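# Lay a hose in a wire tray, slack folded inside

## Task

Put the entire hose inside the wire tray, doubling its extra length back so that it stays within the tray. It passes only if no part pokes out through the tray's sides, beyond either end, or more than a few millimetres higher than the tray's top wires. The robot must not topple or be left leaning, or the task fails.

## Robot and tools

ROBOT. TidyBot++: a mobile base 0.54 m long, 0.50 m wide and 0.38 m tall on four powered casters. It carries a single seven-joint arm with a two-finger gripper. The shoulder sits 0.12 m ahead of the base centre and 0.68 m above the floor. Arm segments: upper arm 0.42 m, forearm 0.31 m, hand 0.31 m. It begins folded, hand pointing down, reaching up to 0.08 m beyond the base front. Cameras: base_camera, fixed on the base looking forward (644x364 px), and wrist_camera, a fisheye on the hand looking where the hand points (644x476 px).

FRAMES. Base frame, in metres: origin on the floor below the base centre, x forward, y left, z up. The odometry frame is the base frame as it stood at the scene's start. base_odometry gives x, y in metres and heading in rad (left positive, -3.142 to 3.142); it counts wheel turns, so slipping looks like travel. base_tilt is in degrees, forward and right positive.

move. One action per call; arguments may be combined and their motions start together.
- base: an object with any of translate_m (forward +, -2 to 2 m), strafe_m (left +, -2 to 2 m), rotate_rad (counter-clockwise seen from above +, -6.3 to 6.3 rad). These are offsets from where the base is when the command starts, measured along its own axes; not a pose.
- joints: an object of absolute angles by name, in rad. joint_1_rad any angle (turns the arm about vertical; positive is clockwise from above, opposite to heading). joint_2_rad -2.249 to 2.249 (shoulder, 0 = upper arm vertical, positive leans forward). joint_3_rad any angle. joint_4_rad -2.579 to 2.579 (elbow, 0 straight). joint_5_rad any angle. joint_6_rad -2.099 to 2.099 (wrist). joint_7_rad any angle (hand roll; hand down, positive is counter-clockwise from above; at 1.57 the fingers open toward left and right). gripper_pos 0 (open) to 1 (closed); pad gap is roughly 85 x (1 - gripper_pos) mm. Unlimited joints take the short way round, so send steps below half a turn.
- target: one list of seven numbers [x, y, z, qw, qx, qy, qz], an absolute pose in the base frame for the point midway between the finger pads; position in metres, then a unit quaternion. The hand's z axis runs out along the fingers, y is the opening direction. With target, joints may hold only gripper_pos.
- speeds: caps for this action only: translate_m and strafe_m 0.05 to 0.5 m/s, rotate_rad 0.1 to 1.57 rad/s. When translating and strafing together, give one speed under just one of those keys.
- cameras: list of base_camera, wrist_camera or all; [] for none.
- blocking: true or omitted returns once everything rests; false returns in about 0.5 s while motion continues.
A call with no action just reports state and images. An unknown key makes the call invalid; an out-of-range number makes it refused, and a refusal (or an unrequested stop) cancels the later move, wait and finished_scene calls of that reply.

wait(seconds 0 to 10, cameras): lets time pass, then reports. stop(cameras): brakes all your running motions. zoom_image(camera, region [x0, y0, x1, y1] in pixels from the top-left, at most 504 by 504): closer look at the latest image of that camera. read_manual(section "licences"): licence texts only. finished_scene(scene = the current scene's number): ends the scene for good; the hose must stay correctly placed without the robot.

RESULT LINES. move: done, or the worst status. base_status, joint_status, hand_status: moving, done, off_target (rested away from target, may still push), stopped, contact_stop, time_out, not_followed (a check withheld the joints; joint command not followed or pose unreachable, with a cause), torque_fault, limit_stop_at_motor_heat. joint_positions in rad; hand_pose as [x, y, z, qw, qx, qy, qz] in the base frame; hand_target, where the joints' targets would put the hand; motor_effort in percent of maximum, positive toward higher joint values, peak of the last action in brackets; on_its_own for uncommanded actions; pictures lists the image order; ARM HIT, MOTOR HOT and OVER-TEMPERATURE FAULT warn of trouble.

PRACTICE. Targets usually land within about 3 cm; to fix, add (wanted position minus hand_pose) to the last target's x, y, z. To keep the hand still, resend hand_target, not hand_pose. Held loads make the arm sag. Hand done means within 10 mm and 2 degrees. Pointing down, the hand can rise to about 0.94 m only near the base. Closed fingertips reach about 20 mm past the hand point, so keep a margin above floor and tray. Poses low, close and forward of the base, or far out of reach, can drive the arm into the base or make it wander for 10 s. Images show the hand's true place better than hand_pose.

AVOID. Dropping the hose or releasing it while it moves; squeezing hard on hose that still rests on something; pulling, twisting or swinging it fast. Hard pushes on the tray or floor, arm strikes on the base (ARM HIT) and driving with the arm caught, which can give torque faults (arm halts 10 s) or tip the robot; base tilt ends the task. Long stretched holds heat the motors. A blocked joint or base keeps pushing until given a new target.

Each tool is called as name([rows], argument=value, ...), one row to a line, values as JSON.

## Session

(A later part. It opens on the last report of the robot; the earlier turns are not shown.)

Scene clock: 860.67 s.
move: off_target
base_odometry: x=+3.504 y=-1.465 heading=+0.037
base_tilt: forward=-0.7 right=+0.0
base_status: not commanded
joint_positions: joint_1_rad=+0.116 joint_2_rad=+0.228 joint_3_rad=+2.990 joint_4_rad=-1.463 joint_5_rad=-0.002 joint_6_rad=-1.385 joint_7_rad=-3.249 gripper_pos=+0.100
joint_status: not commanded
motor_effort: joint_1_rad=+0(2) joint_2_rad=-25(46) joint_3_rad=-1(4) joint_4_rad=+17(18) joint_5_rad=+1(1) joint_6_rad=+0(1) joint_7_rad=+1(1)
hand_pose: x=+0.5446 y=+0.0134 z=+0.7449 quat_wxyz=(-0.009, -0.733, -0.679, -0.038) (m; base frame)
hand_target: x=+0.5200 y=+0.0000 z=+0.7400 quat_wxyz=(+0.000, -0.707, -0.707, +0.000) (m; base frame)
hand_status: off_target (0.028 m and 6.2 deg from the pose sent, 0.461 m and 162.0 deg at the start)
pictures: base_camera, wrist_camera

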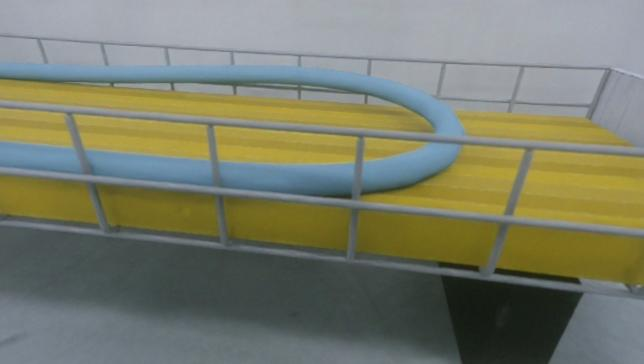

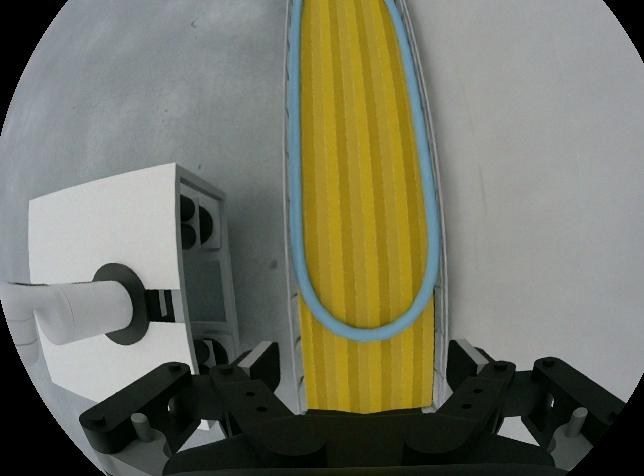

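Excellent; loop sits inside. Check left end.

move(base={"strafe_m": 1.0})

move(base={"strafe_m": 0.35})

Scene clock: 866.03 s.
move: done
base_odometry: x=+3.467 y=-0.465 heading=+0.037
base_tilt: forward=-0.7 right=+0.0
base_status: done
joint_positions: joint_1_rad=+0.132 joint_2_rad=+0.228 joint_3_rad=+2.982 joint_4_rad=-1.463 joint_5_rad=+0.008 joint_6_rad=-1.388 joint_7_rad=-3.245 gripper_pos=+0.100
joint_status: not commanded
motor_effort: joint_1_rad=-1(3) joint_2_rad=-25(27) joint_3_rad=-2(3) joint_4_rad=+17(18) joint_5_rad=+1(1) joint_6_rad=+0(1) joint_7_rad=+0(1)
hand_pose: x=+0.5434 y=+0.0070 z=+0.7449 quat_wxyz=(-0.011, -0.734, -0.678, -0.034) (m; base frame)
hand_target: x=+0.5200 y=+0.0000 z=+0.7400 quat_wxyz=(+0.000, -0.707, -0.707, +0.000) (m; base frame)
hand_status: not commanded
pictures: base_camera, wrist_camera

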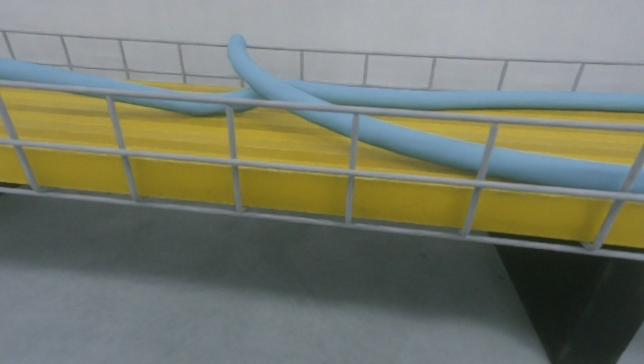

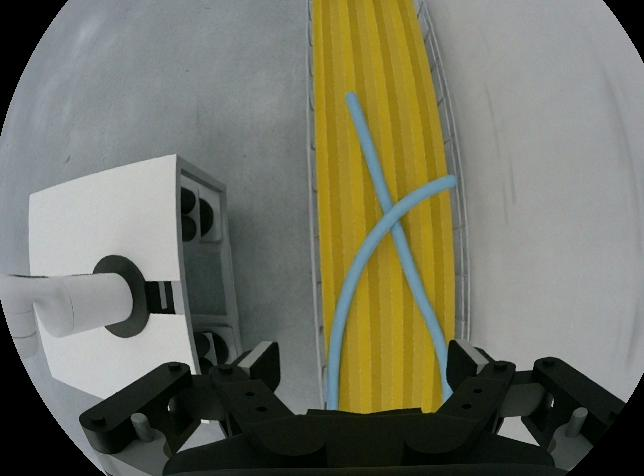

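Scene clock: 868.07 s.
move: done
base_odometry: x=+3.454 y=-0.115 heading=+0.037
base_tilt: forward=-0.7 right=+0.0
base_status: done
joint_positions: joint_1_rad=+0.133 joint_2_rad=+0.228 joint_3_rad=+2.978 joint_4_rad=-1.463 joint_5_rad=+0.009 joint_6_rad=-1.388 joint_7_rad=-3.245 gripper_pos=+0.100
joint_status: not commanded
motor_effort: joint_1_rad=-1(3) joint_2_rad=-25(25) joint_3_rad=-1(3) joint_4_rad=+18(18) joint_5_rad=+1(1) joint_6_rad=+0(1) joint_7_rad=+0(1)
hand_pose: x=+0.5434 y=+0.0080 z=+0.7449 quat_wxyz=(-0.011, -0.733, -0.679, -0.034) (m; base frame)
hand_target: x=+0.5200 y=+0.0000 z=+0.7400 quat_wxyz=(+0.000, -0.707, -0.707, +0.000) (m; base frame)
hand_status: not commanded
pictures: base_camera, wrist_camera

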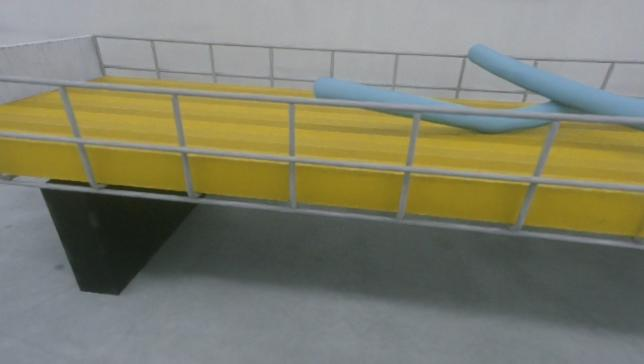

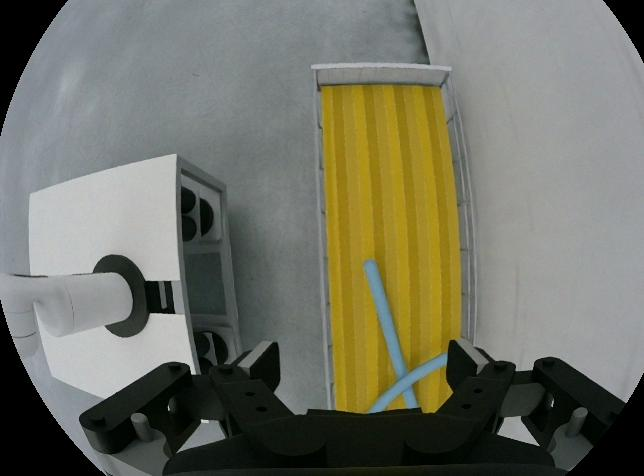

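move(base={"strafe_m": -0.25}, target=[0.66, -0.04, 0.45, 0, 0.966, 0.259, 0], joints={"gripper_pos":0.3})

Scene clock: 881.20 s.
move: off_target
base_odometry: x=+3.464 y=-0.365 heading=+0.037
base_tilt: forward=-0.7 right=+0.1
base_status: done
joint_positions: joint_1_rad=+0.138 joint_2_rad=+0.826 joint_3_rad=+3.024 joint_4_rad=-1.464 joint_5_rad=+0.066 joint_6_rad=-0.903 joint_7_rad=-4.119 gripper_pos=+0.300
joint_status: all done
motor_effort: joint_1_rad=-1(4) joint_2_rad=-40(43) joint_3_rad=-3(5) joint_4_rad=+12(18) joint_5_rad=+1(1) joint_6_rad=-1(1) joint_7_rad=+0(1)
hand_pose: x=+0.6486 y=-0.0257 z=+0.4517 quat_wxyz=(+0.024, -0.958, -0.285, +0.016) (m; base frame)
hand_target: x=+0.6600 y=-0.0400 z=+0.4500 quat_wxyz=(+0.000, -0.966, -0.259, +0.000) (m; base frame)
hand_status: off_target (0.018 m and 4.6 deg from the pose sent, 0.321 m and 55.7 deg at the start)
pictures: base_camera, wrist_camera

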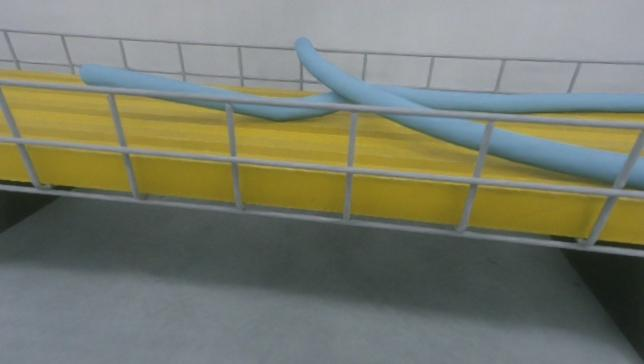

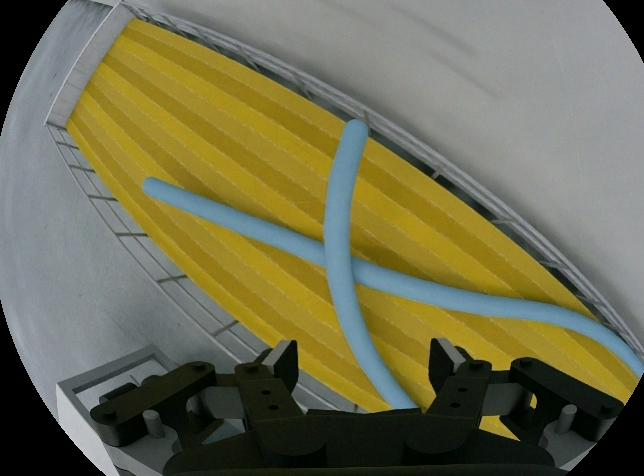

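move(target=[0.70, 0.025, 0.36, 0, -0.259, 0.966, 0])

Scene clock: 890.63 s.
move: off_target
base_odometry: x=+3.464 y=-0.365 heading=+0.037
base_tilt: forward=-0.7 right=+0.2
base_status: not commanded
joint_positions: joint_1_rad=-0.283 joint_2_rad=+1.073 joint_3_rad=+3.625 joint_4_rad=-1.357 joint_5_rad=-0.553 joint_6_rad=-0.901 joint_7_rad=-6.893 gripper_pos=+0.300
joint_status: not commanded
motor_effort: joint_1_rad=-1(1) joint_2_rad=-43(44) joint_3_rad=+6(6) joint_4_rad=+11(13) joint_5_rad=+1(1) joint_6_rad=-1(2) joint_7_rad=+0(1)
hand_pose: x=+0.6814 y=+0.0204 z=+0.3595 quat_wxyz=(-0.025, -0.299, +0.954, +0.009) (m; base frame)
hand_target: x=+0.7000 y=+0.0250 z=+0.3600 quat_wxyz=(+0.000, -0.259, +0.966, +0.000) (m; base frame)
hand_status: off_target (0.019 m and 5.7 deg from the pose sent, 0.117 m and 176.8 deg at the start)
pictures: base_camera, wrist_camera

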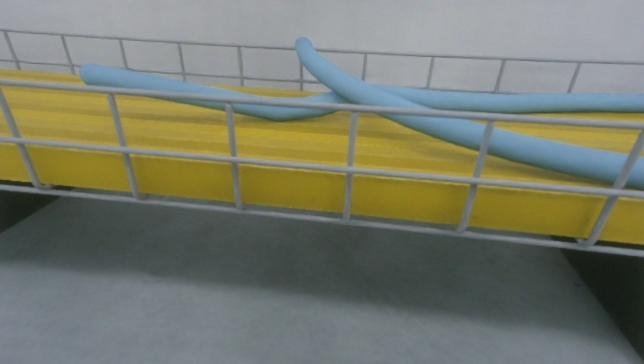

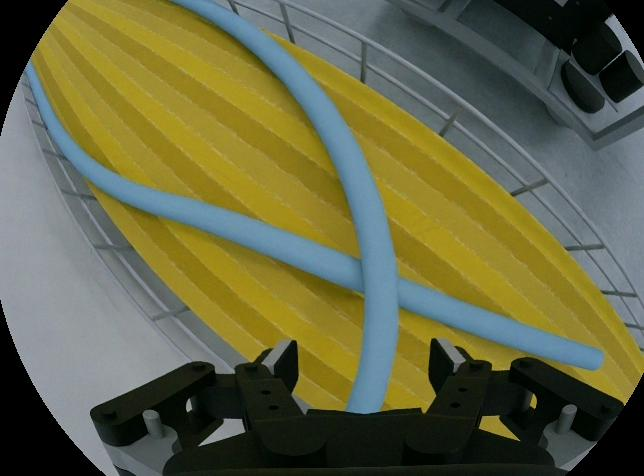

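move(target=[0.715, 0.035, 0.265, 0, -0.242, 0.970, 0])

Scene clock: 894.13 s.
move: off_target
base_odometry: x=+3.464 y=-0.365 heading=+0.037
base_tilt: forward=-0.6 right=+0.1
base_status: not commanded
joint_positions: joint_1_rad=-0.283 joint_2_rad=+1.285 joint_3_rad=+3.625 joint_4_rad=-1.242 joint_5_rad=-0.623 joint_6_rad=-0.840 joint_7_rad=-6.933 gripper_pos=+0.300
joint_status: not commanded
motor_effort: joint_1_rad=+0(1) joint_2_rad=-45(48) joint_3_rad=+5(7) joint_4_rad=+9(11) joint_5_rad=+1(2) joint_6_rad=-1(2) joint_7_rad=+0(1)
hand_pose: x=+0.6885 y=+0.0218 z=+0.2605 quat_wxyz=(-0.039, -0.282, +0.959, +0.000) (m; base frame)
hand_target: x=+0.7150 y=+0.0350 z=+0.2650 quat_wxyz=(+0.000, -0.242, +0.970, +0.000) (m; base frame)
hand_status: off_target (0.030 m and 6.5 deg from the pose sent, 0.101 m and 7.5 deg at the start)
pictures: base_camera, wrist_camera

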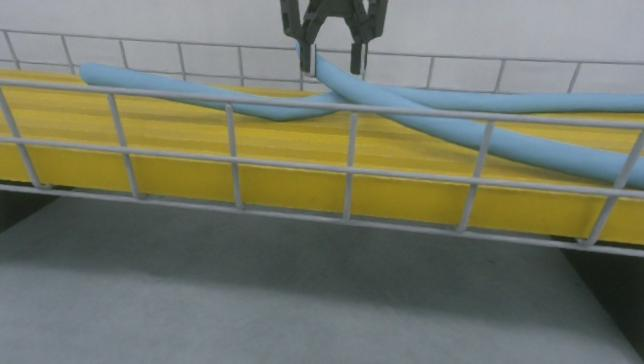

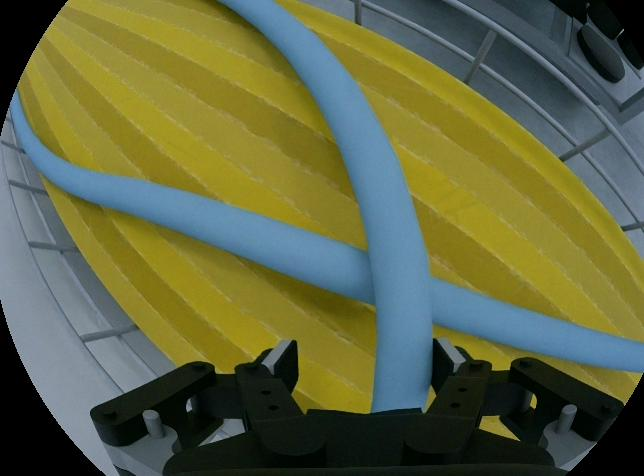

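move(target=[0.712, 0.055, 0.25, 0, -0.242, 0.970, 0])

move(joints={"gripper_pos":0.85})

Scene clock: 897.27 s.
move: off_target
base_odometry: x=+3.464 y=-0.365 heading=+0.037
base_tilt: forward=-0.7 right=+0.1
base_status: not commanded
joint_positions: joint_1_rad=-0.300 joint_2_rad=+1.300 joint_3_rad=+3.621 joint_4_rad=-1.234 joint_5_rad=-0.629 joint_6_rad=-0.815 joint_7_rad=-6.967 gripper_pos=+0.300
joint_status: not commanded
motor_effort: joint_1_rad=-1(3) joint_2_rad=-45(47) joint_3_rad=+6(7) joint_4_rad=+9(10) joint_5_rad=+1(1) joint_6_rad=-1(1) joint_7_rad=+0(1)
hand_pose: x=+0.6932 y=+0.0318 z=+0.2523 quat_wxyz=(-0.032, -0.275, +0.961, -0.005) (m; base frame)
hand_target: x=+0.7120 y=+0.0550 z=+0.2500 quat_wxyz=(+0.000, -0.242, +0.970, +0.000) (m; base frame)
hand_status: off_target (0.030 m and 5.3 deg from the pose sent, 0.042 m and 6.5 deg at the start)
pictures: base_camera, wrist_camera

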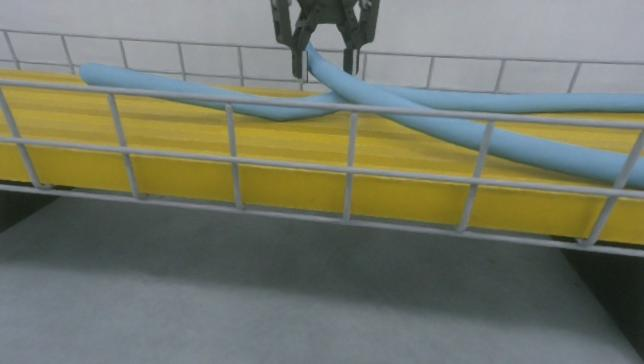

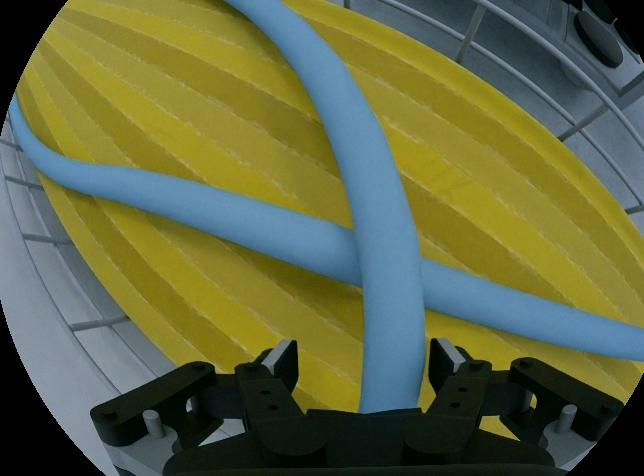

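Scene clock: 898.10 s.
move: off_target
base_odometry: x=+3.464 y=-0.365 heading=+0.037
base_tilt: forward=-0.7 right=+0.1
base_status: not commanded
joint_positions: joint_1_rad=-0.303 joint_2_rad=+1.300 joint_3_rad=+3.616 joint_4_rad=-1.234 joint_5_rad=-0.637 joint_6_rad=-0.814 joint_7_rad=-6.967 gripper_pos=+0.741
joint_status: gripper_pos off_target (ended at +0.741, target +0.850)
motor_effort: joint_1_rad=+0(2) joint_2_rad=-44(46) joint_3_rad=+6(8) joint_4_rad=+9(10) joint_5_rad=+0(2) joint_6_rad=+0(1) joint_7_rad=+0(1)
hand_pose: x=+0.6934 y=+0.0376 z=+0.2517 quat_wxyz=(-0.030, -0.274, +0.961, -0.001) (m; base frame)
hand_target: x=+0.7120 y=+0.0550 z=+0.2500 quat_wxyz=(+0.000, -0.242, +0.970, +0.000) (m; base frame)
hand_status: not commanded
pictures: base_camera, wrist_camera

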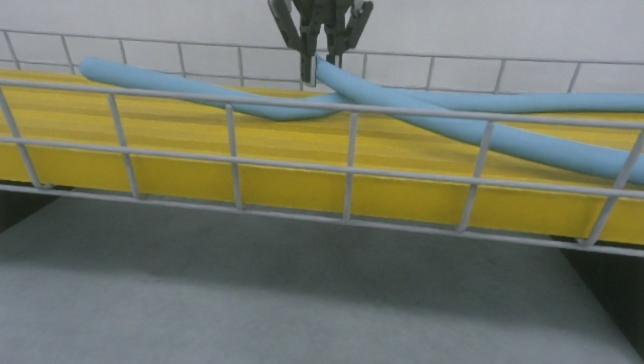

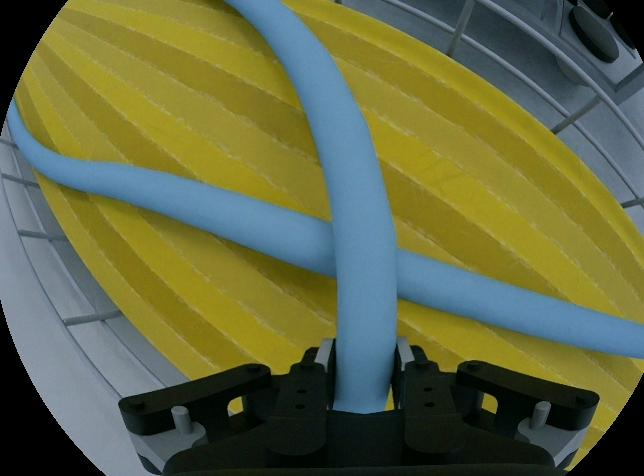

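move(target=[0.68, 0.06, 0.31, 0, -0.35, 0.937, 0])

move(target=[0.49, 0.12, 0.29, 0, -0.70, 0.714, 0])

Scene clock: 906.07 s.
move: off_target
base_odometry: x=+3.464 y=-0.365 heading=+0.037
base_tilt: forward=-0.6 right=+0.1
base_status: not commanded
joint_positions: joint_1_rad=-0.332 joint_2_rad=+1.164 joint_3_rad=+3.616 joint_4_rad=-1.391 joint_5_rad=-0.637 joint_6_rad=-0.793 joint_7_rad=-6.842 gripper_pos=+0.741
joint_status: not commanded
motor_effort: joint_1_rad=-2(3) joint_2_rad=-45(47) joint_3_rad=+4(7) joint_4_rad=+9(10) joint_5_rad=+0(2) joint_6_rad=-2(3) joint_7_rad=+0(1)
hand_pose: x=+0.6692 y=+0.0453 z=+0.3014 quat_wxyz=(-0.024, -0.315, +0.949, +0.007) (m; base frame)
hand_target: x=+0.6800 y=+0.0600 z=+0.3100 quat_wxyz=(+0.000, -0.350, +0.937, +0.000) (m; base frame)
hand_status: off_target (0.020 m and 5.0 deg from the pose sent, 0.064 m and 9.8 deg at the start)
pictures: base_camera, wrist_camera

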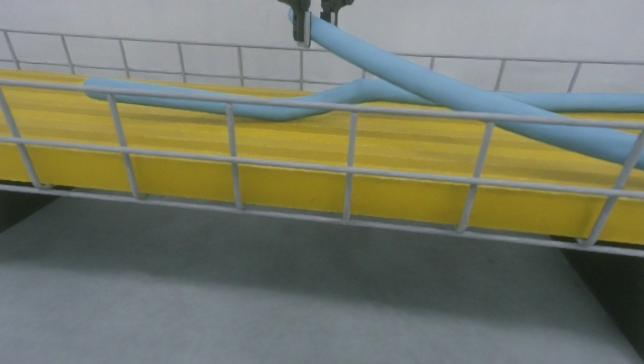

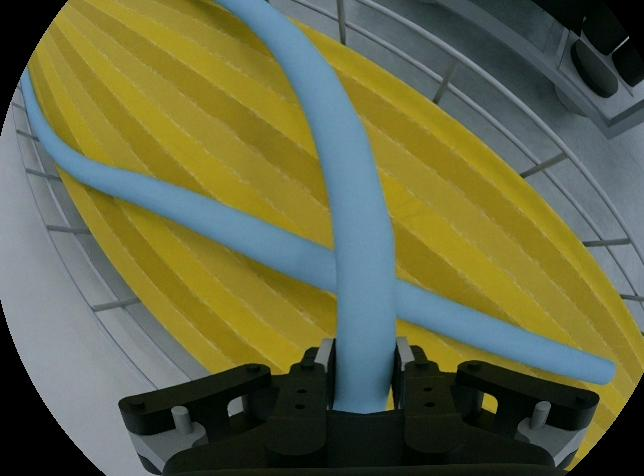

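Scene clock: 908.33 s.
move: off_target
base_odometry: x=+3.464 y=-0.365 heading=+0.037
base_tilt: forward=-0.7 right=+0.1
base_status: not commanded
joint_positions: joint_1_rad=-0.412 joint_2_rad=+1.010 joint_3_rad=+3.354 joint_4_rad=-1.992 joint_5_rad=-0.866 joint_6_rad=-0.221 joint_7_rad=-5.819 gripper_pos=+0.741
joint_status: not commanded
motor_effort: joint_1_rad=-1(2) joint_2_rad=-34(45) joint_3_rad=+0(6) joint_4_rad=-2(10) joint_5_rad=+2(2) joint_6_rad=-5(5) joint_7_rad=+0(1)
hand_pose: x=+0.5106 y=+0.1017 z=+0.2861 quat_wxyz=(+0.000, -0.674, +0.739, -0.006) (m; base frame)
hand_target: x=+0.4900 y=+0.1200 z=+0.2900 quat_wxyz=(+0.000, -0.700, +0.714, +0.000) (m; base frame)
hand_status: off_target (0.028 m and 4.2 deg from the pose sent, 0.195 m and 52.1 deg at the start)
pictures: base_camera, wrist_camera

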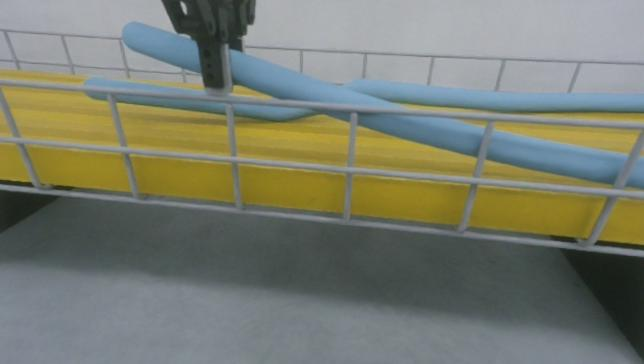

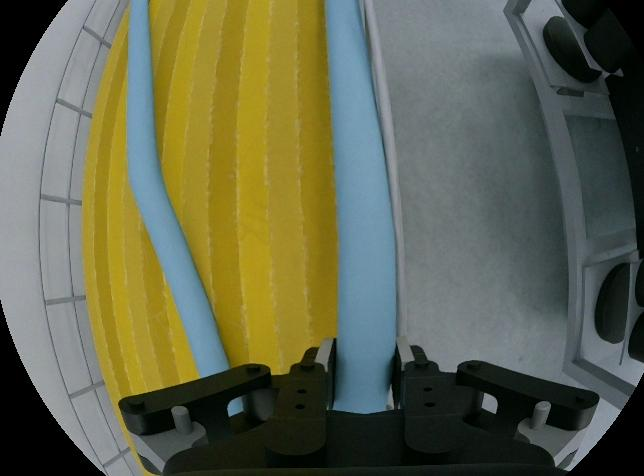

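move(target=[0.495, 0.14, 0.215, 0, -0.707, 0.707, 0])

Scene clock: 911.60 s.
move: off_target
base_odometry: x=+3.464 y=-0.365 heading=+0.037
base_tilt: forward=-0.7 right=+0.1
base_status: not commanded
joint_positions: joint_1_rad=-0.382 joint_2_rad=+1.121 joint_3_rad=+3.265 joint_4_rad=-1.916 joint_5_rad=-0.929 joint_6_rad=-0.081 joint_7_rad=-5.765 gripper_pos=+0.746
joint_status: not commanded
motor_effort: joint_1_rad=-7(9) joint_2_rad=-22(35) joint_3_rad=-9(14) joint_4_rad=+1(12) joint_5_rad=+1(2) joint_6_rad=-4(8) joint_7_rad=+1(2)
hand_pose: x=+0.5360 y=+0.1130 z=+0.2422 quat_wxyz=(+0.017, -0.679, +0.733, -0.033) (m; base frame)
hand_target: x=+0.4950 y=+0.1400 z=+0.2150 quat_wxyz=(+0.000, -0.707, +0.707, +0.000) (m; base frame)
hand_status: off_target (0.056 m and 6.1 deg from the pose sent, 0.082 m and 5.3 deg at the start)
pictures: base_camera, wrist_camera

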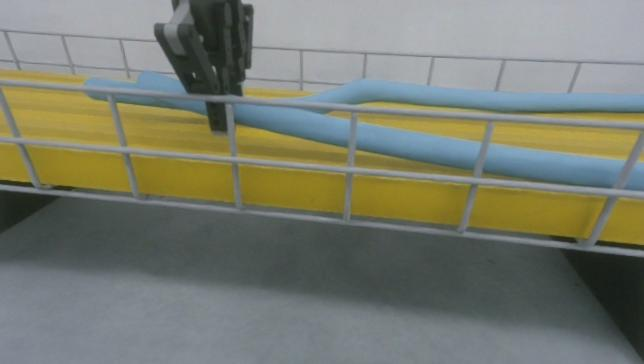

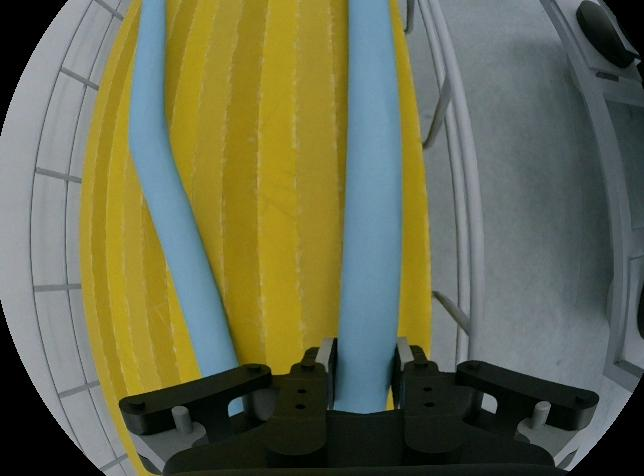

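move(target=[0.475, 0.16, 0.195, 0, -0.707, 0.707, 0])

move(joints={"gripper_pos":0.4})

Scene clock: 915.80 s.
move: off_target
base_odometry: x=+3.464 y=-0.365 heading=+0.037
base_tilt: forward=-0.7 right=+0.1
base_status: not commanded
joint_positions: joint_1_rad=-0.357 joint_2_rad=+1.118 joint_3_rad=+3.203 joint_4_rad=-1.945 joint_5_rad=-0.939 joint_6_rad=+0.021 joint_7_rad=-5.764 gripper_pos=+0.746
joint_status: not commanded
motor_effort: joint_1_rad=-11(11) joint_2_rad=-11(24) joint_3_rad=-14(15) joint_4_rad=+9(9) joint_5_rad=+0(1) joint_6_rad=-5(5) joint_7_rad=+0(1)
hand_pose: x=+0.5374 y=+0.1131 z=+0.2433 quat_wxyz=(+0.028, -0.674, +0.736, -0.052) (m; base frame)
hand_target: x=+0.4750 y=+0.1600 z=+0.1950 quat_wxyz=(+0.000, -0.707, +0.707, +0.000) (m; base frame)
hand_status: off_target (0.092 m and 8.4 deg from the pose sent, 0.090 m and 6.1 deg at the start)
pictures: base_camera, wrist_camera

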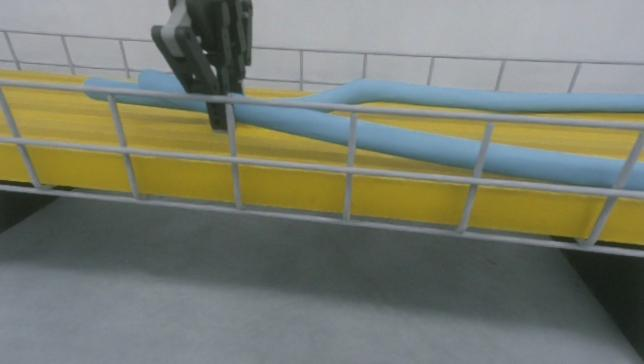

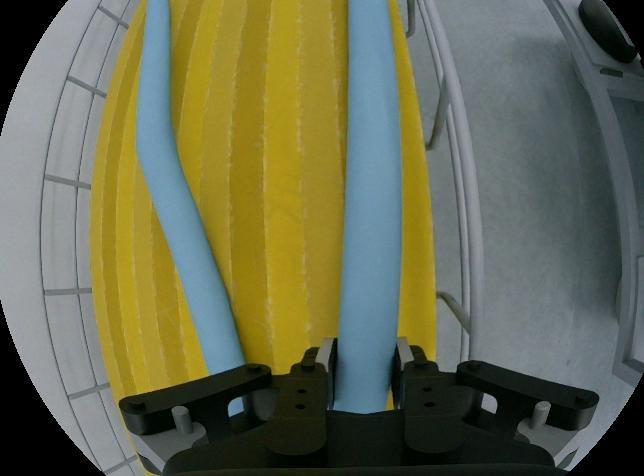

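Scene clock: 916.83 s.
move: done
base_odometry: x=+3.464 y=-0.365 heading=+0.037
base_tilt: forward=-0.7 right=+0.1
base_status: not commanded
joint_positions: joint_1_rad=-0.357 joint_2_rad=+1.156 joint_3_rad=+3.164 joint_4_rad=-1.874 joint_5_rad=-0.941 joint_6_rad=+0.053 joint_7_rad=-5.760 gripper_pos=+0.401
joint_status: all done
motor_effort: joint_1_rad=-5(11) joint_2_rad=-23(24) joint_3_rad=-8(15) joint_4_rad=-9(10) joint_5_rad=+0(1) joint_6_rad=-9(9) joint_7_rad=+0(1)
hand_pose: x=+0.5631 y=+0.1381 z=+0.2313 quat_wxyz=(+0.053, -0.679, +0.730, -0.057) (m; base frame)
hand_target: x=+0.4750 y=+0.1600 z=+0.1950 quat_wxyz=(+0.000, -0.707, +0.707, +0.000) (m; base frame)
hand_status: not commanded
pictures: base_camera, wrist_camera

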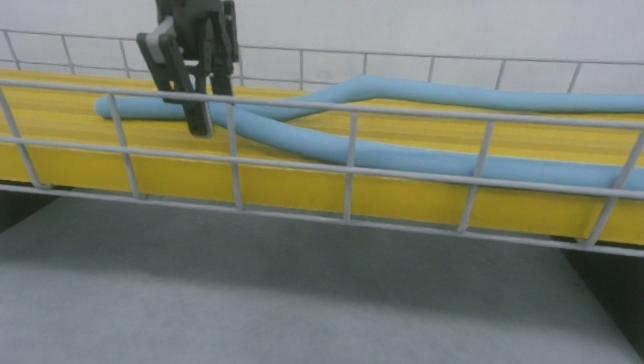

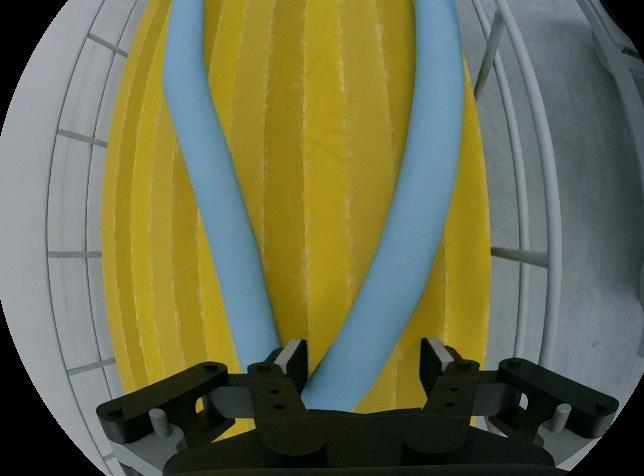

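move(target=[0.54, 0.14, 0.31, 0, -0.80, 0.60, 0])

move(target=[0.52, 0, 0.74, 0, 0.707, 0.707, 0])

Scene clock: 920.93 s.
move: off_target
base_odometry: x=+3.464 y=-0.365 heading=+0.037
base_tilt: forward=-0.7 right=+0.1
base_status: not commanded
joint_positions: joint_1_rad=-0.471 joint_2_rad=+0.999 joint_3_rad=+3.394 joint_4_rad=-1.876 joint_5_rad=-0.674 joint_6_rad=-0.322 joint_7_rad=-5.760 gripper_pos=+0.400
joint_status: not commanded
motor_effort: joint_1_rad=-2(6) joint_2_rad=-36(38) joint_3_rad=+2(8) joint_4_rad=+5(9) joint_5_rad=+0(2) joint_6_rad=-1(9) joint_7_rad=+0(1)
hand_pose: x=+0.5478 y=+0.1293 z=+0.3002 quat_wxyz=(+0.007, -0.778, +0.628, -0.012) (m; base frame)
hand_target: x=+0.5400 y=+0.1400 z=+0.3100 quat_wxyz=(+0.000, -0.800, +0.600, +0.000) (m; base frame)
hand_status: off_target (0.016 m and 4.4 deg from the pose sent, 0.082 m and 22.2 deg at the start)
pictures: base_camera, wrist_camera

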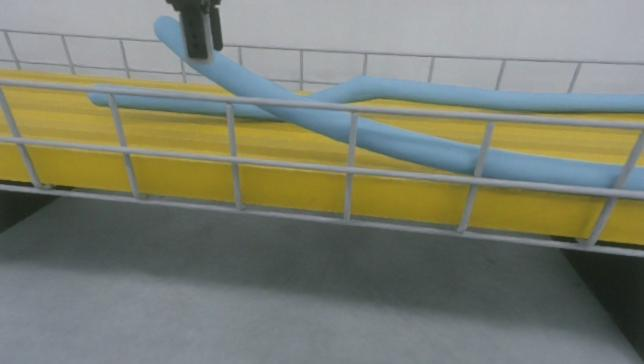

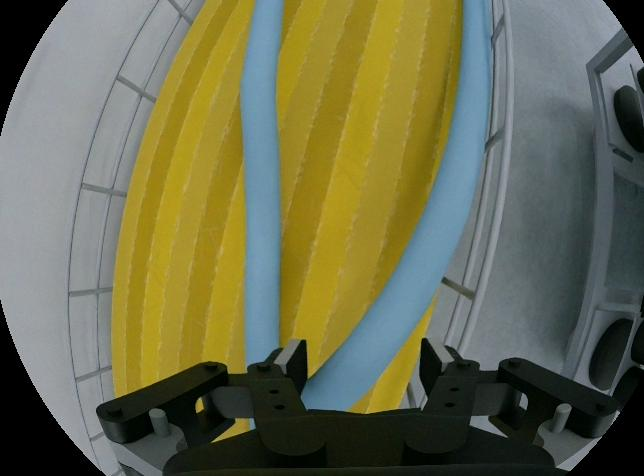

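Scene clock: 924.10 s.
move: off_target
base_odometry: x=+3.464 y=-0.365 heading=+0.037
base_tilt: forward=-0.6 right=+0.1
base_status: not commanded
joint_positions: joint_1_rad=+0.121 joint_2_rad=+0.227 joint_3_rad=+2.990 joint_4_rad=-1.489 joint_5_rad=+0.000 joint_6_rad=-1.385 joint_7_rad=-3.249 gripper_pos=+0.400
joint_status: not commanded
motor_effort: joint_1_rad=+0(2) joint_2_rad=-24(39) joint_3_rad=-1(2) joint_4_rad=+17(18) joint_5_rad=+0(1) joint_6_rad=+0(1) joint_7_rad=+0(1)
hand_pose: x=+0.5355 y=+0.0110 z=+0.7367 quat_wxyz=(-0.001, -0.735, -0.678, -0.028) (m; base frame)
hand_target: x=+0.5200 y=+0.0000 z=+0.7400 quat_wxyz=(+0.000, -0.707, -0.707, +0.000) (m; base frame)
hand_status: off_target (0.019 m and 5.6 deg from the pose sent, 0.459 m and 167.9 deg at the start)
pictures: base_camera, wrist_camera

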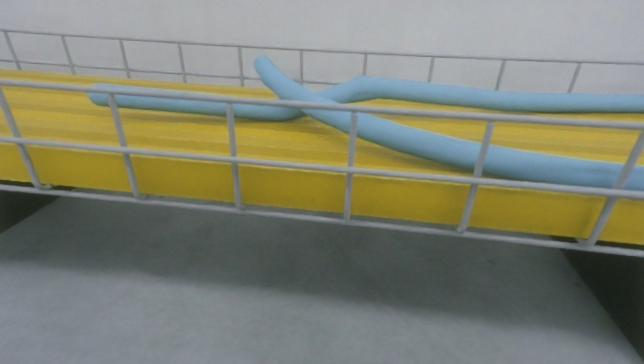

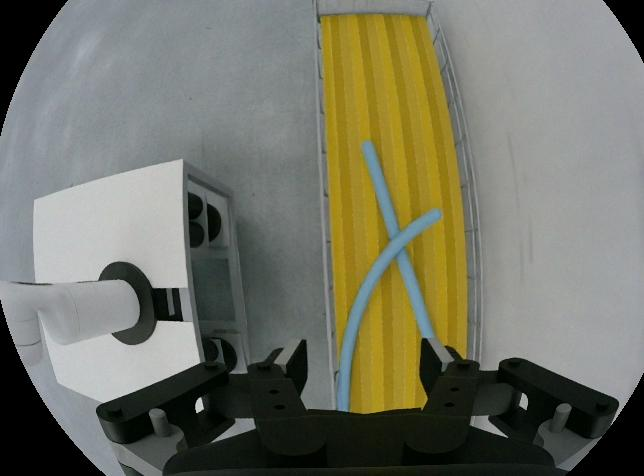

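zoom_image(camera="base_camera", region=[160, 20, 420, 167])

zoom_image(camera="wrist_camera", region=[300, 100, 500, 400])

Scaled by 1.938.

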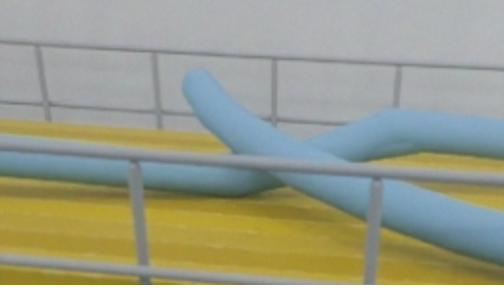

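Scaled by 1.680.

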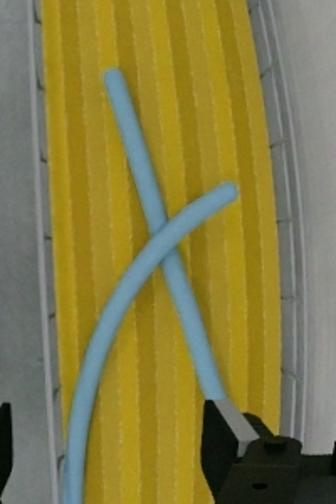

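move(base={"translate_m": -1.2, "strafe_m": 0.08}, cameras=["base_camera"])

zoom_image(camera="base_camera", region=[150, 0, 450, 150])

Scene clock: 940.23 s.
move: done
base_odometry: x=+2.261 y=-0.329 heading=+0.037
base_tilt: forward=-0.7 right=+0.0
base_status: done
joint_positions: joint_1_rad=+0.121 joint_2_rad=+0.226 joint_3_rad=+2.989 joint_4_rad=-1.488 joint_5_rad=+0.001 joint_6_rad=-1.391 joint_7_rad=-3.246 gripper_pos=+0.400
joint_status: not commanded
motor_effort: joint_1_rad=-1(1) joint_2_rad=-25(28) joint_3_rad=-2(2) joint_4_rad=+17(19) joint_5_rad=+0(1) joint_6_rad=+0(1) joint_7_rad=+0(1)
hand_pose: x=+0.5338 y=+0.0109 z=+0.7371 quat_wxyz=(+0.000, -0.733, -0.679, -0.025) (m; base frame)
hand_target: x=+0.5200 y=+0.0000 z=+0.7400 quat_wxyz=(+0.000, -0.707, -0.707, +0.000) (m; base frame)
hand_status: not commanded
pictures: base_camera

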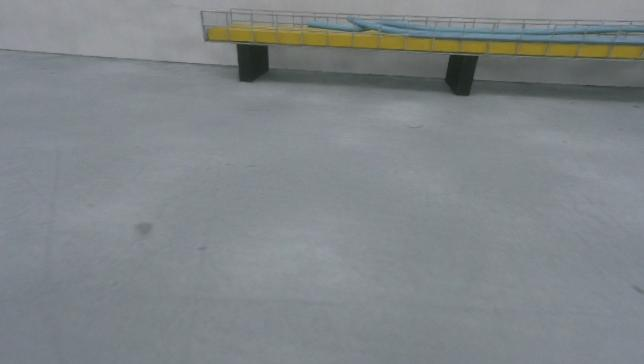

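Scaled by 1.680.

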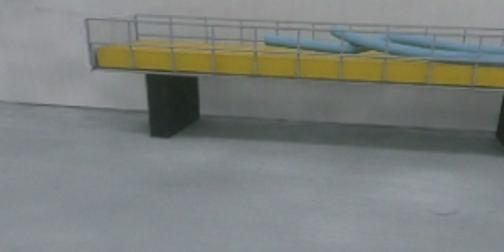

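zoom_image(camera="base_camera", region=[310, 0, 410, 60])

zoom_image(camera="base_camera", region=[330, 5, 370, 35])

zoom_image(camera="base_camera", region=[460, 0, 644, 70])

Scaled by 5.040.

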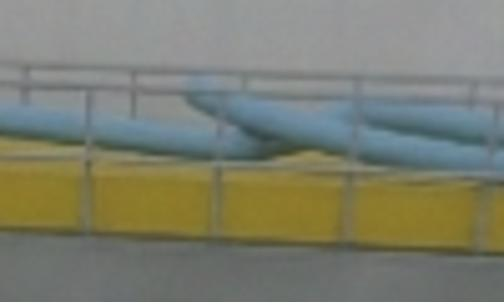

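Scaled by 12.600.

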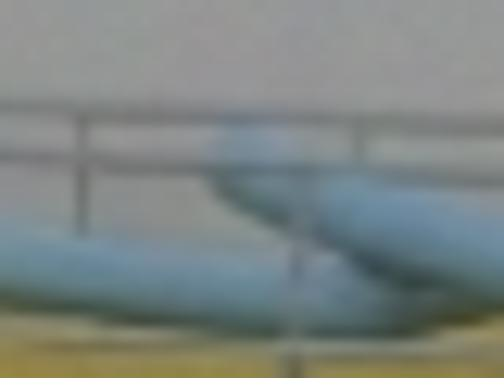

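Scaled by 2.739.

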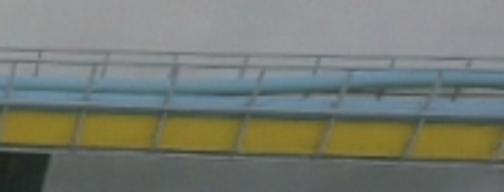

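move(base={"translate_m": 1.2, "strafe_m": -0.08}, cameras=[])

move(target=[0.70, 0.04, 0.36, 0, -0.259, 0.966, 0])

Scene clock: 952.20 s.
move: done
base_odometry: x=+3.464 y=-0.365 heading=+0.038
base_tilt: forward=-0.7 right=+0.1
base_status: done
joint_positions: joint_1_rad=+0.122 joint_2_rad=+0.226 joint_3_rad=+2.987 joint_4_rad=-1.487 joint_5_rad=+0.003 joint_6_rad=-1.395 joint_7_rad=-3.246 gripper_pos=+0.400
joint_status: not commanded
motor_effort: joint_1_rad=+0(2) joint_2_rad=-24(27) joint_3_rad=-1(3) joint_4_rad=+17(18) joint_5_rad=+0(1) joint_6_rad=+0(1) joint_7_rad=+0(1)
hand_pose: x=+0.5330 y=+0.0105 z=+0.7379 quat_wxyz=(+0.000, -0.733, -0.680, -0.024) (m; base frame)
hand_target: x=+0.5200 y=+0.0000 z=+0.7400 quat_wxyz=(+0.000, -0.707, -0.707, +0.000) (m; base frame)
hand_status: not commanded
pictures: none
No camera images: "cameras" was empty.

Scene clock: 955.37 s.
move: off_target
base_odometry: x=+3.464 y=-0.365 heading=+0.038
base_tilt: forward=-0.7 right=+0.1
base_status: not commanded
joint_positions: joint_1_rad=-0.307 joint_2_rad=+1.086 joint_3_rad=+3.624 joint_4_rad=-1.354 joint_5_rad=-0.554 joint_6_rad=-0.922 joint_7_rad=-0.778 gripper_pos=+0.400
joint_status: not commanded
motor_effort: joint_1_rad=-1(1) joint_2_rad=-43(46) joint_3_rad=+6(6) joint_4_rad=+10(17) joint_5_rad=+1(1) joint_6_rad=-2(2) joint_7_rad=+0(1)
hand_pose: x=+0.6723 y=+0.0354 z=+0.3532 quat_wxyz=(+0.039, +0.230, -0.972, -0.012) (m; base frame)
hand_target: x=+0.7000 y=+0.0400 z=+0.3600 quat_wxyz=(+0.000, +0.259, -0.966, +0.000) (m; base frame)
hand_status: off_target (0.029 m and 5.8 deg from the pose sent, 0.414 m and 124.3 deg at the start)
pictures: base_camera, wrist_camera

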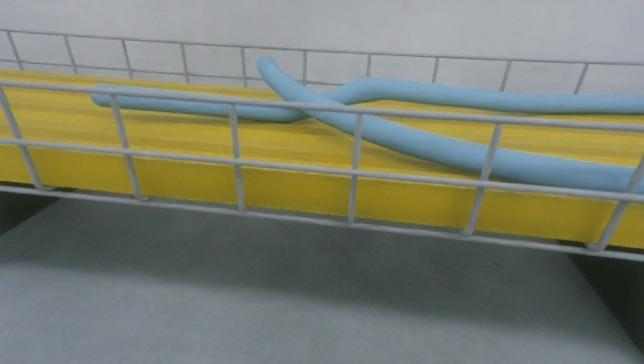

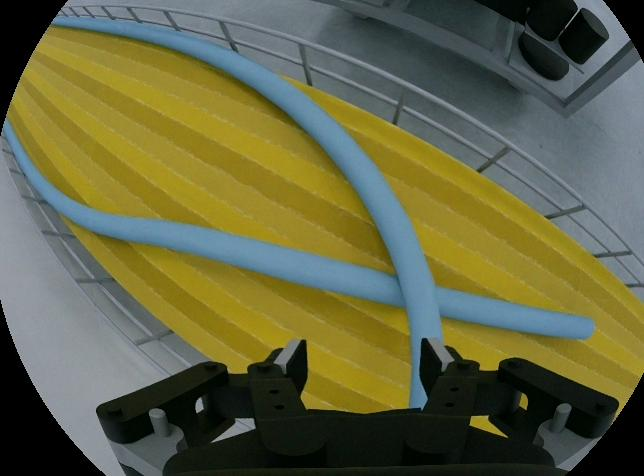

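move(target=[0.695, 0.095, 0.28, 0, -0.225, 0.974, 0])

Scene clock: 958.97 s.
move: off_target
base_odometry: x=+3.464 y=-0.365 heading=+0.038
base_tilt: forward=-0.7 right=+0.1
base_status: not commanded
joint_positions: joint_1_rad=-0.403 joint_2_rad=+1.242 joint_3_rad=+3.625 joint_4_rad=-1.314 joint_5_rad=-0.649 joint_6_rad=-0.826 joint_7_rad=-0.783 gripper_pos=+0.400
joint_status: not commanded
motor_effort: joint_1_rad=+0(3) joint_2_rad=-44(48) joint_3_rad=+6(8) joint_4_rad=+8(11) joint_5_rad=+1(1) joint_6_rad=-1(2) joint_7_rad=+0(1)
hand_pose: x=+0.6679 y=+0.0864 z=+0.2726 quat_wxyz=(+0.040, +0.252, -0.967, -0.004) (m; base frame)
hand_target: x=+0.6950 y=+0.0950 z=+0.2800 quat_wxyz=(+0.000, +0.225, -0.974, +0.000) (m; base frame)
hand_status: off_target (0.029 m and 5.5 deg from the pose sent, 0.097 m and 4.7 deg at the start)
pictures: base_camera, wrist_camera

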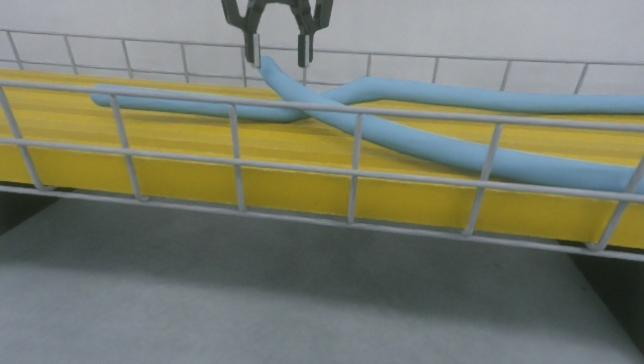

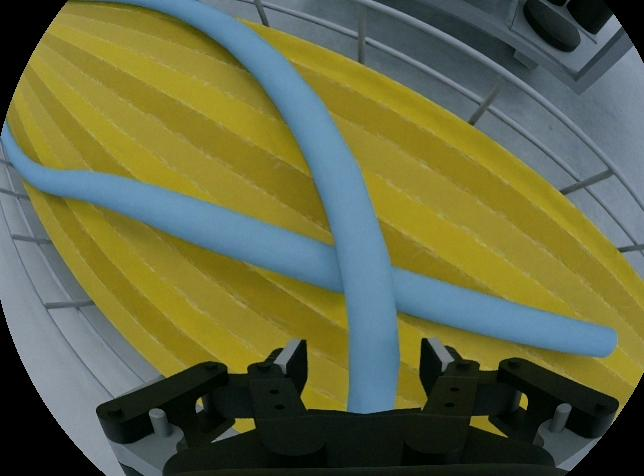

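move(target=[0.680, 0.095, 0.25, 0, -0.225, 0.974, 0])

move(joints={"gripper_pos":0.85})

move(target=[0.67, 0.07, 0.31, 0, -0.35, 0.937, 0])

Scene clock: 963.07 s.
move: off_target
base_odometry: x=+3.464 y=-0.365 heading=+0.038
base_tilt: forward=-0.7 right=+0.1
base_status: not commanded
joint_positions: joint_1_rad=-0.403 joint_2_rad=+1.272 joint_3_rad=+3.625 joint_4_rad=-1.334 joint_5_rad=-0.709 joint_6_rad=-0.753 joint_7_rad=-0.782 gripper_pos=+0.400
joint_status: not commanded
motor_effort: joint_1_rad=+0(1) joint_2_rad=-44(46) joint_3_rad=+6(7) joint_4_rad=+8(9) joint_5_rad=+1(1) joint_6_rad=-1(1) joint_7_rad=+0(1)
hand_pose: x=+0.6722 y=+0.0839 z=+0.2523 quat_wxyz=(+0.021, +0.227, -0.974, +0.000) (m; base frame)
hand_target: x=+0.6800 y=+0.0950 z=+0.2500 quat_wxyz=(+0.000, +0.225, -0.974, +0.000) (m; base frame)
hand_status: off_target (0.014 m and 2.4 deg from the pose sent, 0.027 m and 5.5 deg at the start)
pictures: base_camera, wrist_camera

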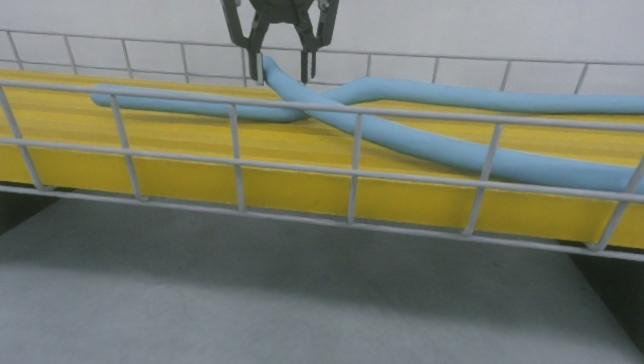

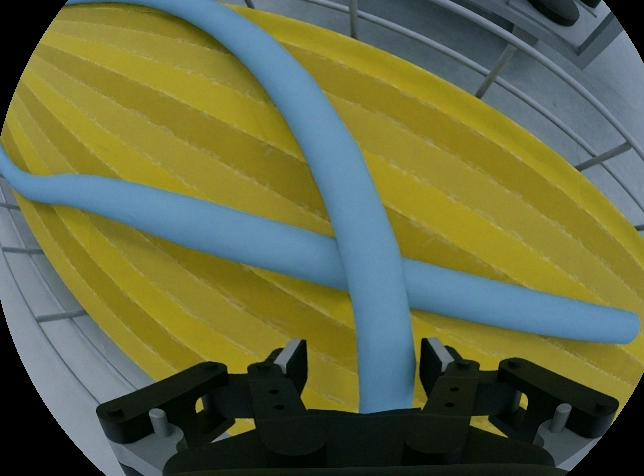

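Scene clock: 963.87 s.
move: off_target
base_odometry: x=+3.464 y=-0.365 heading=+0.038
base_tilt: forward=-0.7 right=+0.0
base_status: not commanded
joint_positions: joint_1_rad=-0.407 joint_2_rad=+1.271 joint_3_rad=+3.625 joint_4_rad=-1.334 joint_5_rad=-0.717 joint_6_rad=-0.753 joint_7_rad=-0.782 gripper_pos=+0.763
joint_status: gripper_pos off_target (ended at +0.763, target +0.850)
motor_effort: joint_1_rad=-1(2) joint_2_rad=-41(44) joint_3_rad=+5(8) joint_4_rad=+8(8) joint_5_rad=+0(2) joint_6_rad=-1(1) joint_7_rad=+0(1)
hand_pose: x=+0.6726 y=+0.0874 z=+0.2524 quat_wxyz=(+0.019, +0.226, -0.974, -0.002) (m; base frame)
hand_target: x=+0.6800 y=+0.0950 z=+0.2500 quat_wxyz=(+0.000, +0.225, -0.974, +0.000) (m; base frame)
hand_status: not commanded
pictures: base_camera, wrist_camera

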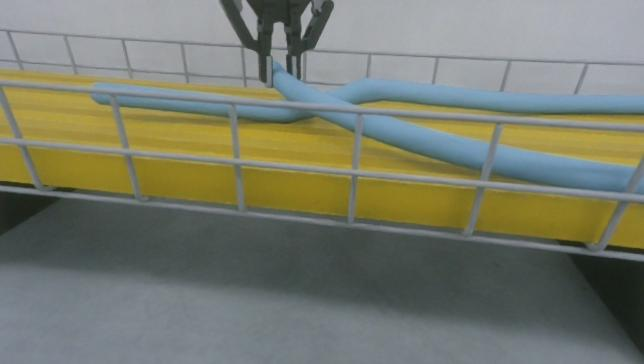

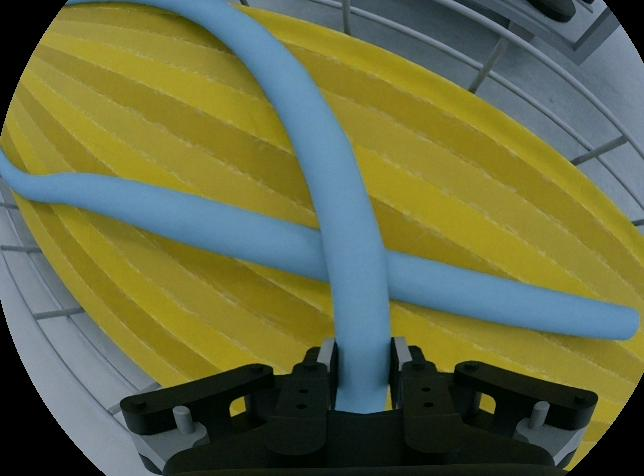

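Scene clock: 965.20 s.
move: off_target
base_odometry: x=+3.464 y=-0.365 heading=+0.038
base_tilt: forward=-0.7 right=+0.1
base_status: not commanded
joint_positions: joint_1_rad=-0.402 joint_2_rad=+1.142 joint_3_rad=+3.622 joint_4_rad=-1.424 joint_5_rad=-0.704 joint_6_rad=-0.752 joint_7_rad=-0.566 gripper_pos=+0.763
joint_status: not commanded
motor_effort: joint_1_rad=+0(1) joint_2_rad=-43(46) joint_3_rad=+7(9) joint_4_rad=+9(9) joint_5_rad=+2(3) joint_6_rad=-1(2) joint_7_rad=+0(1)
hand_pose: x=+0.6732 y=+0.0873 z=+0.3084 quat_wxyz=(-0.003, +0.315, -0.949, -0.012) (m; base frame)
hand_target: x=+0.6700 y=+0.0700 z=+0.3100 quat_wxyz=(+0.000, +0.350, -0.937, +0.000) (m; base frame)
hand_status: off_target (0.018 m and 4.5 deg from the pose sent, 0.060 m and 15.0 deg at the start)
pictures: base_camera, wrist_camera

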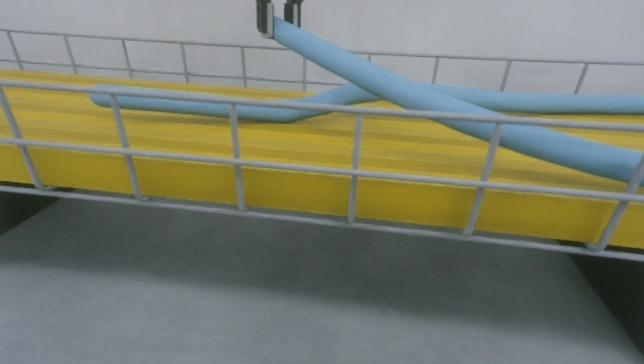

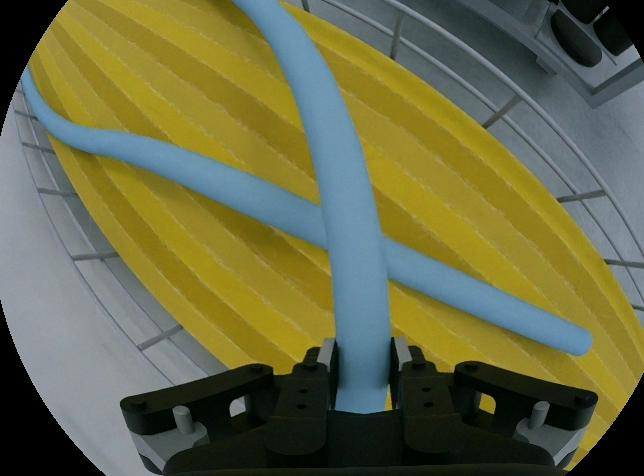

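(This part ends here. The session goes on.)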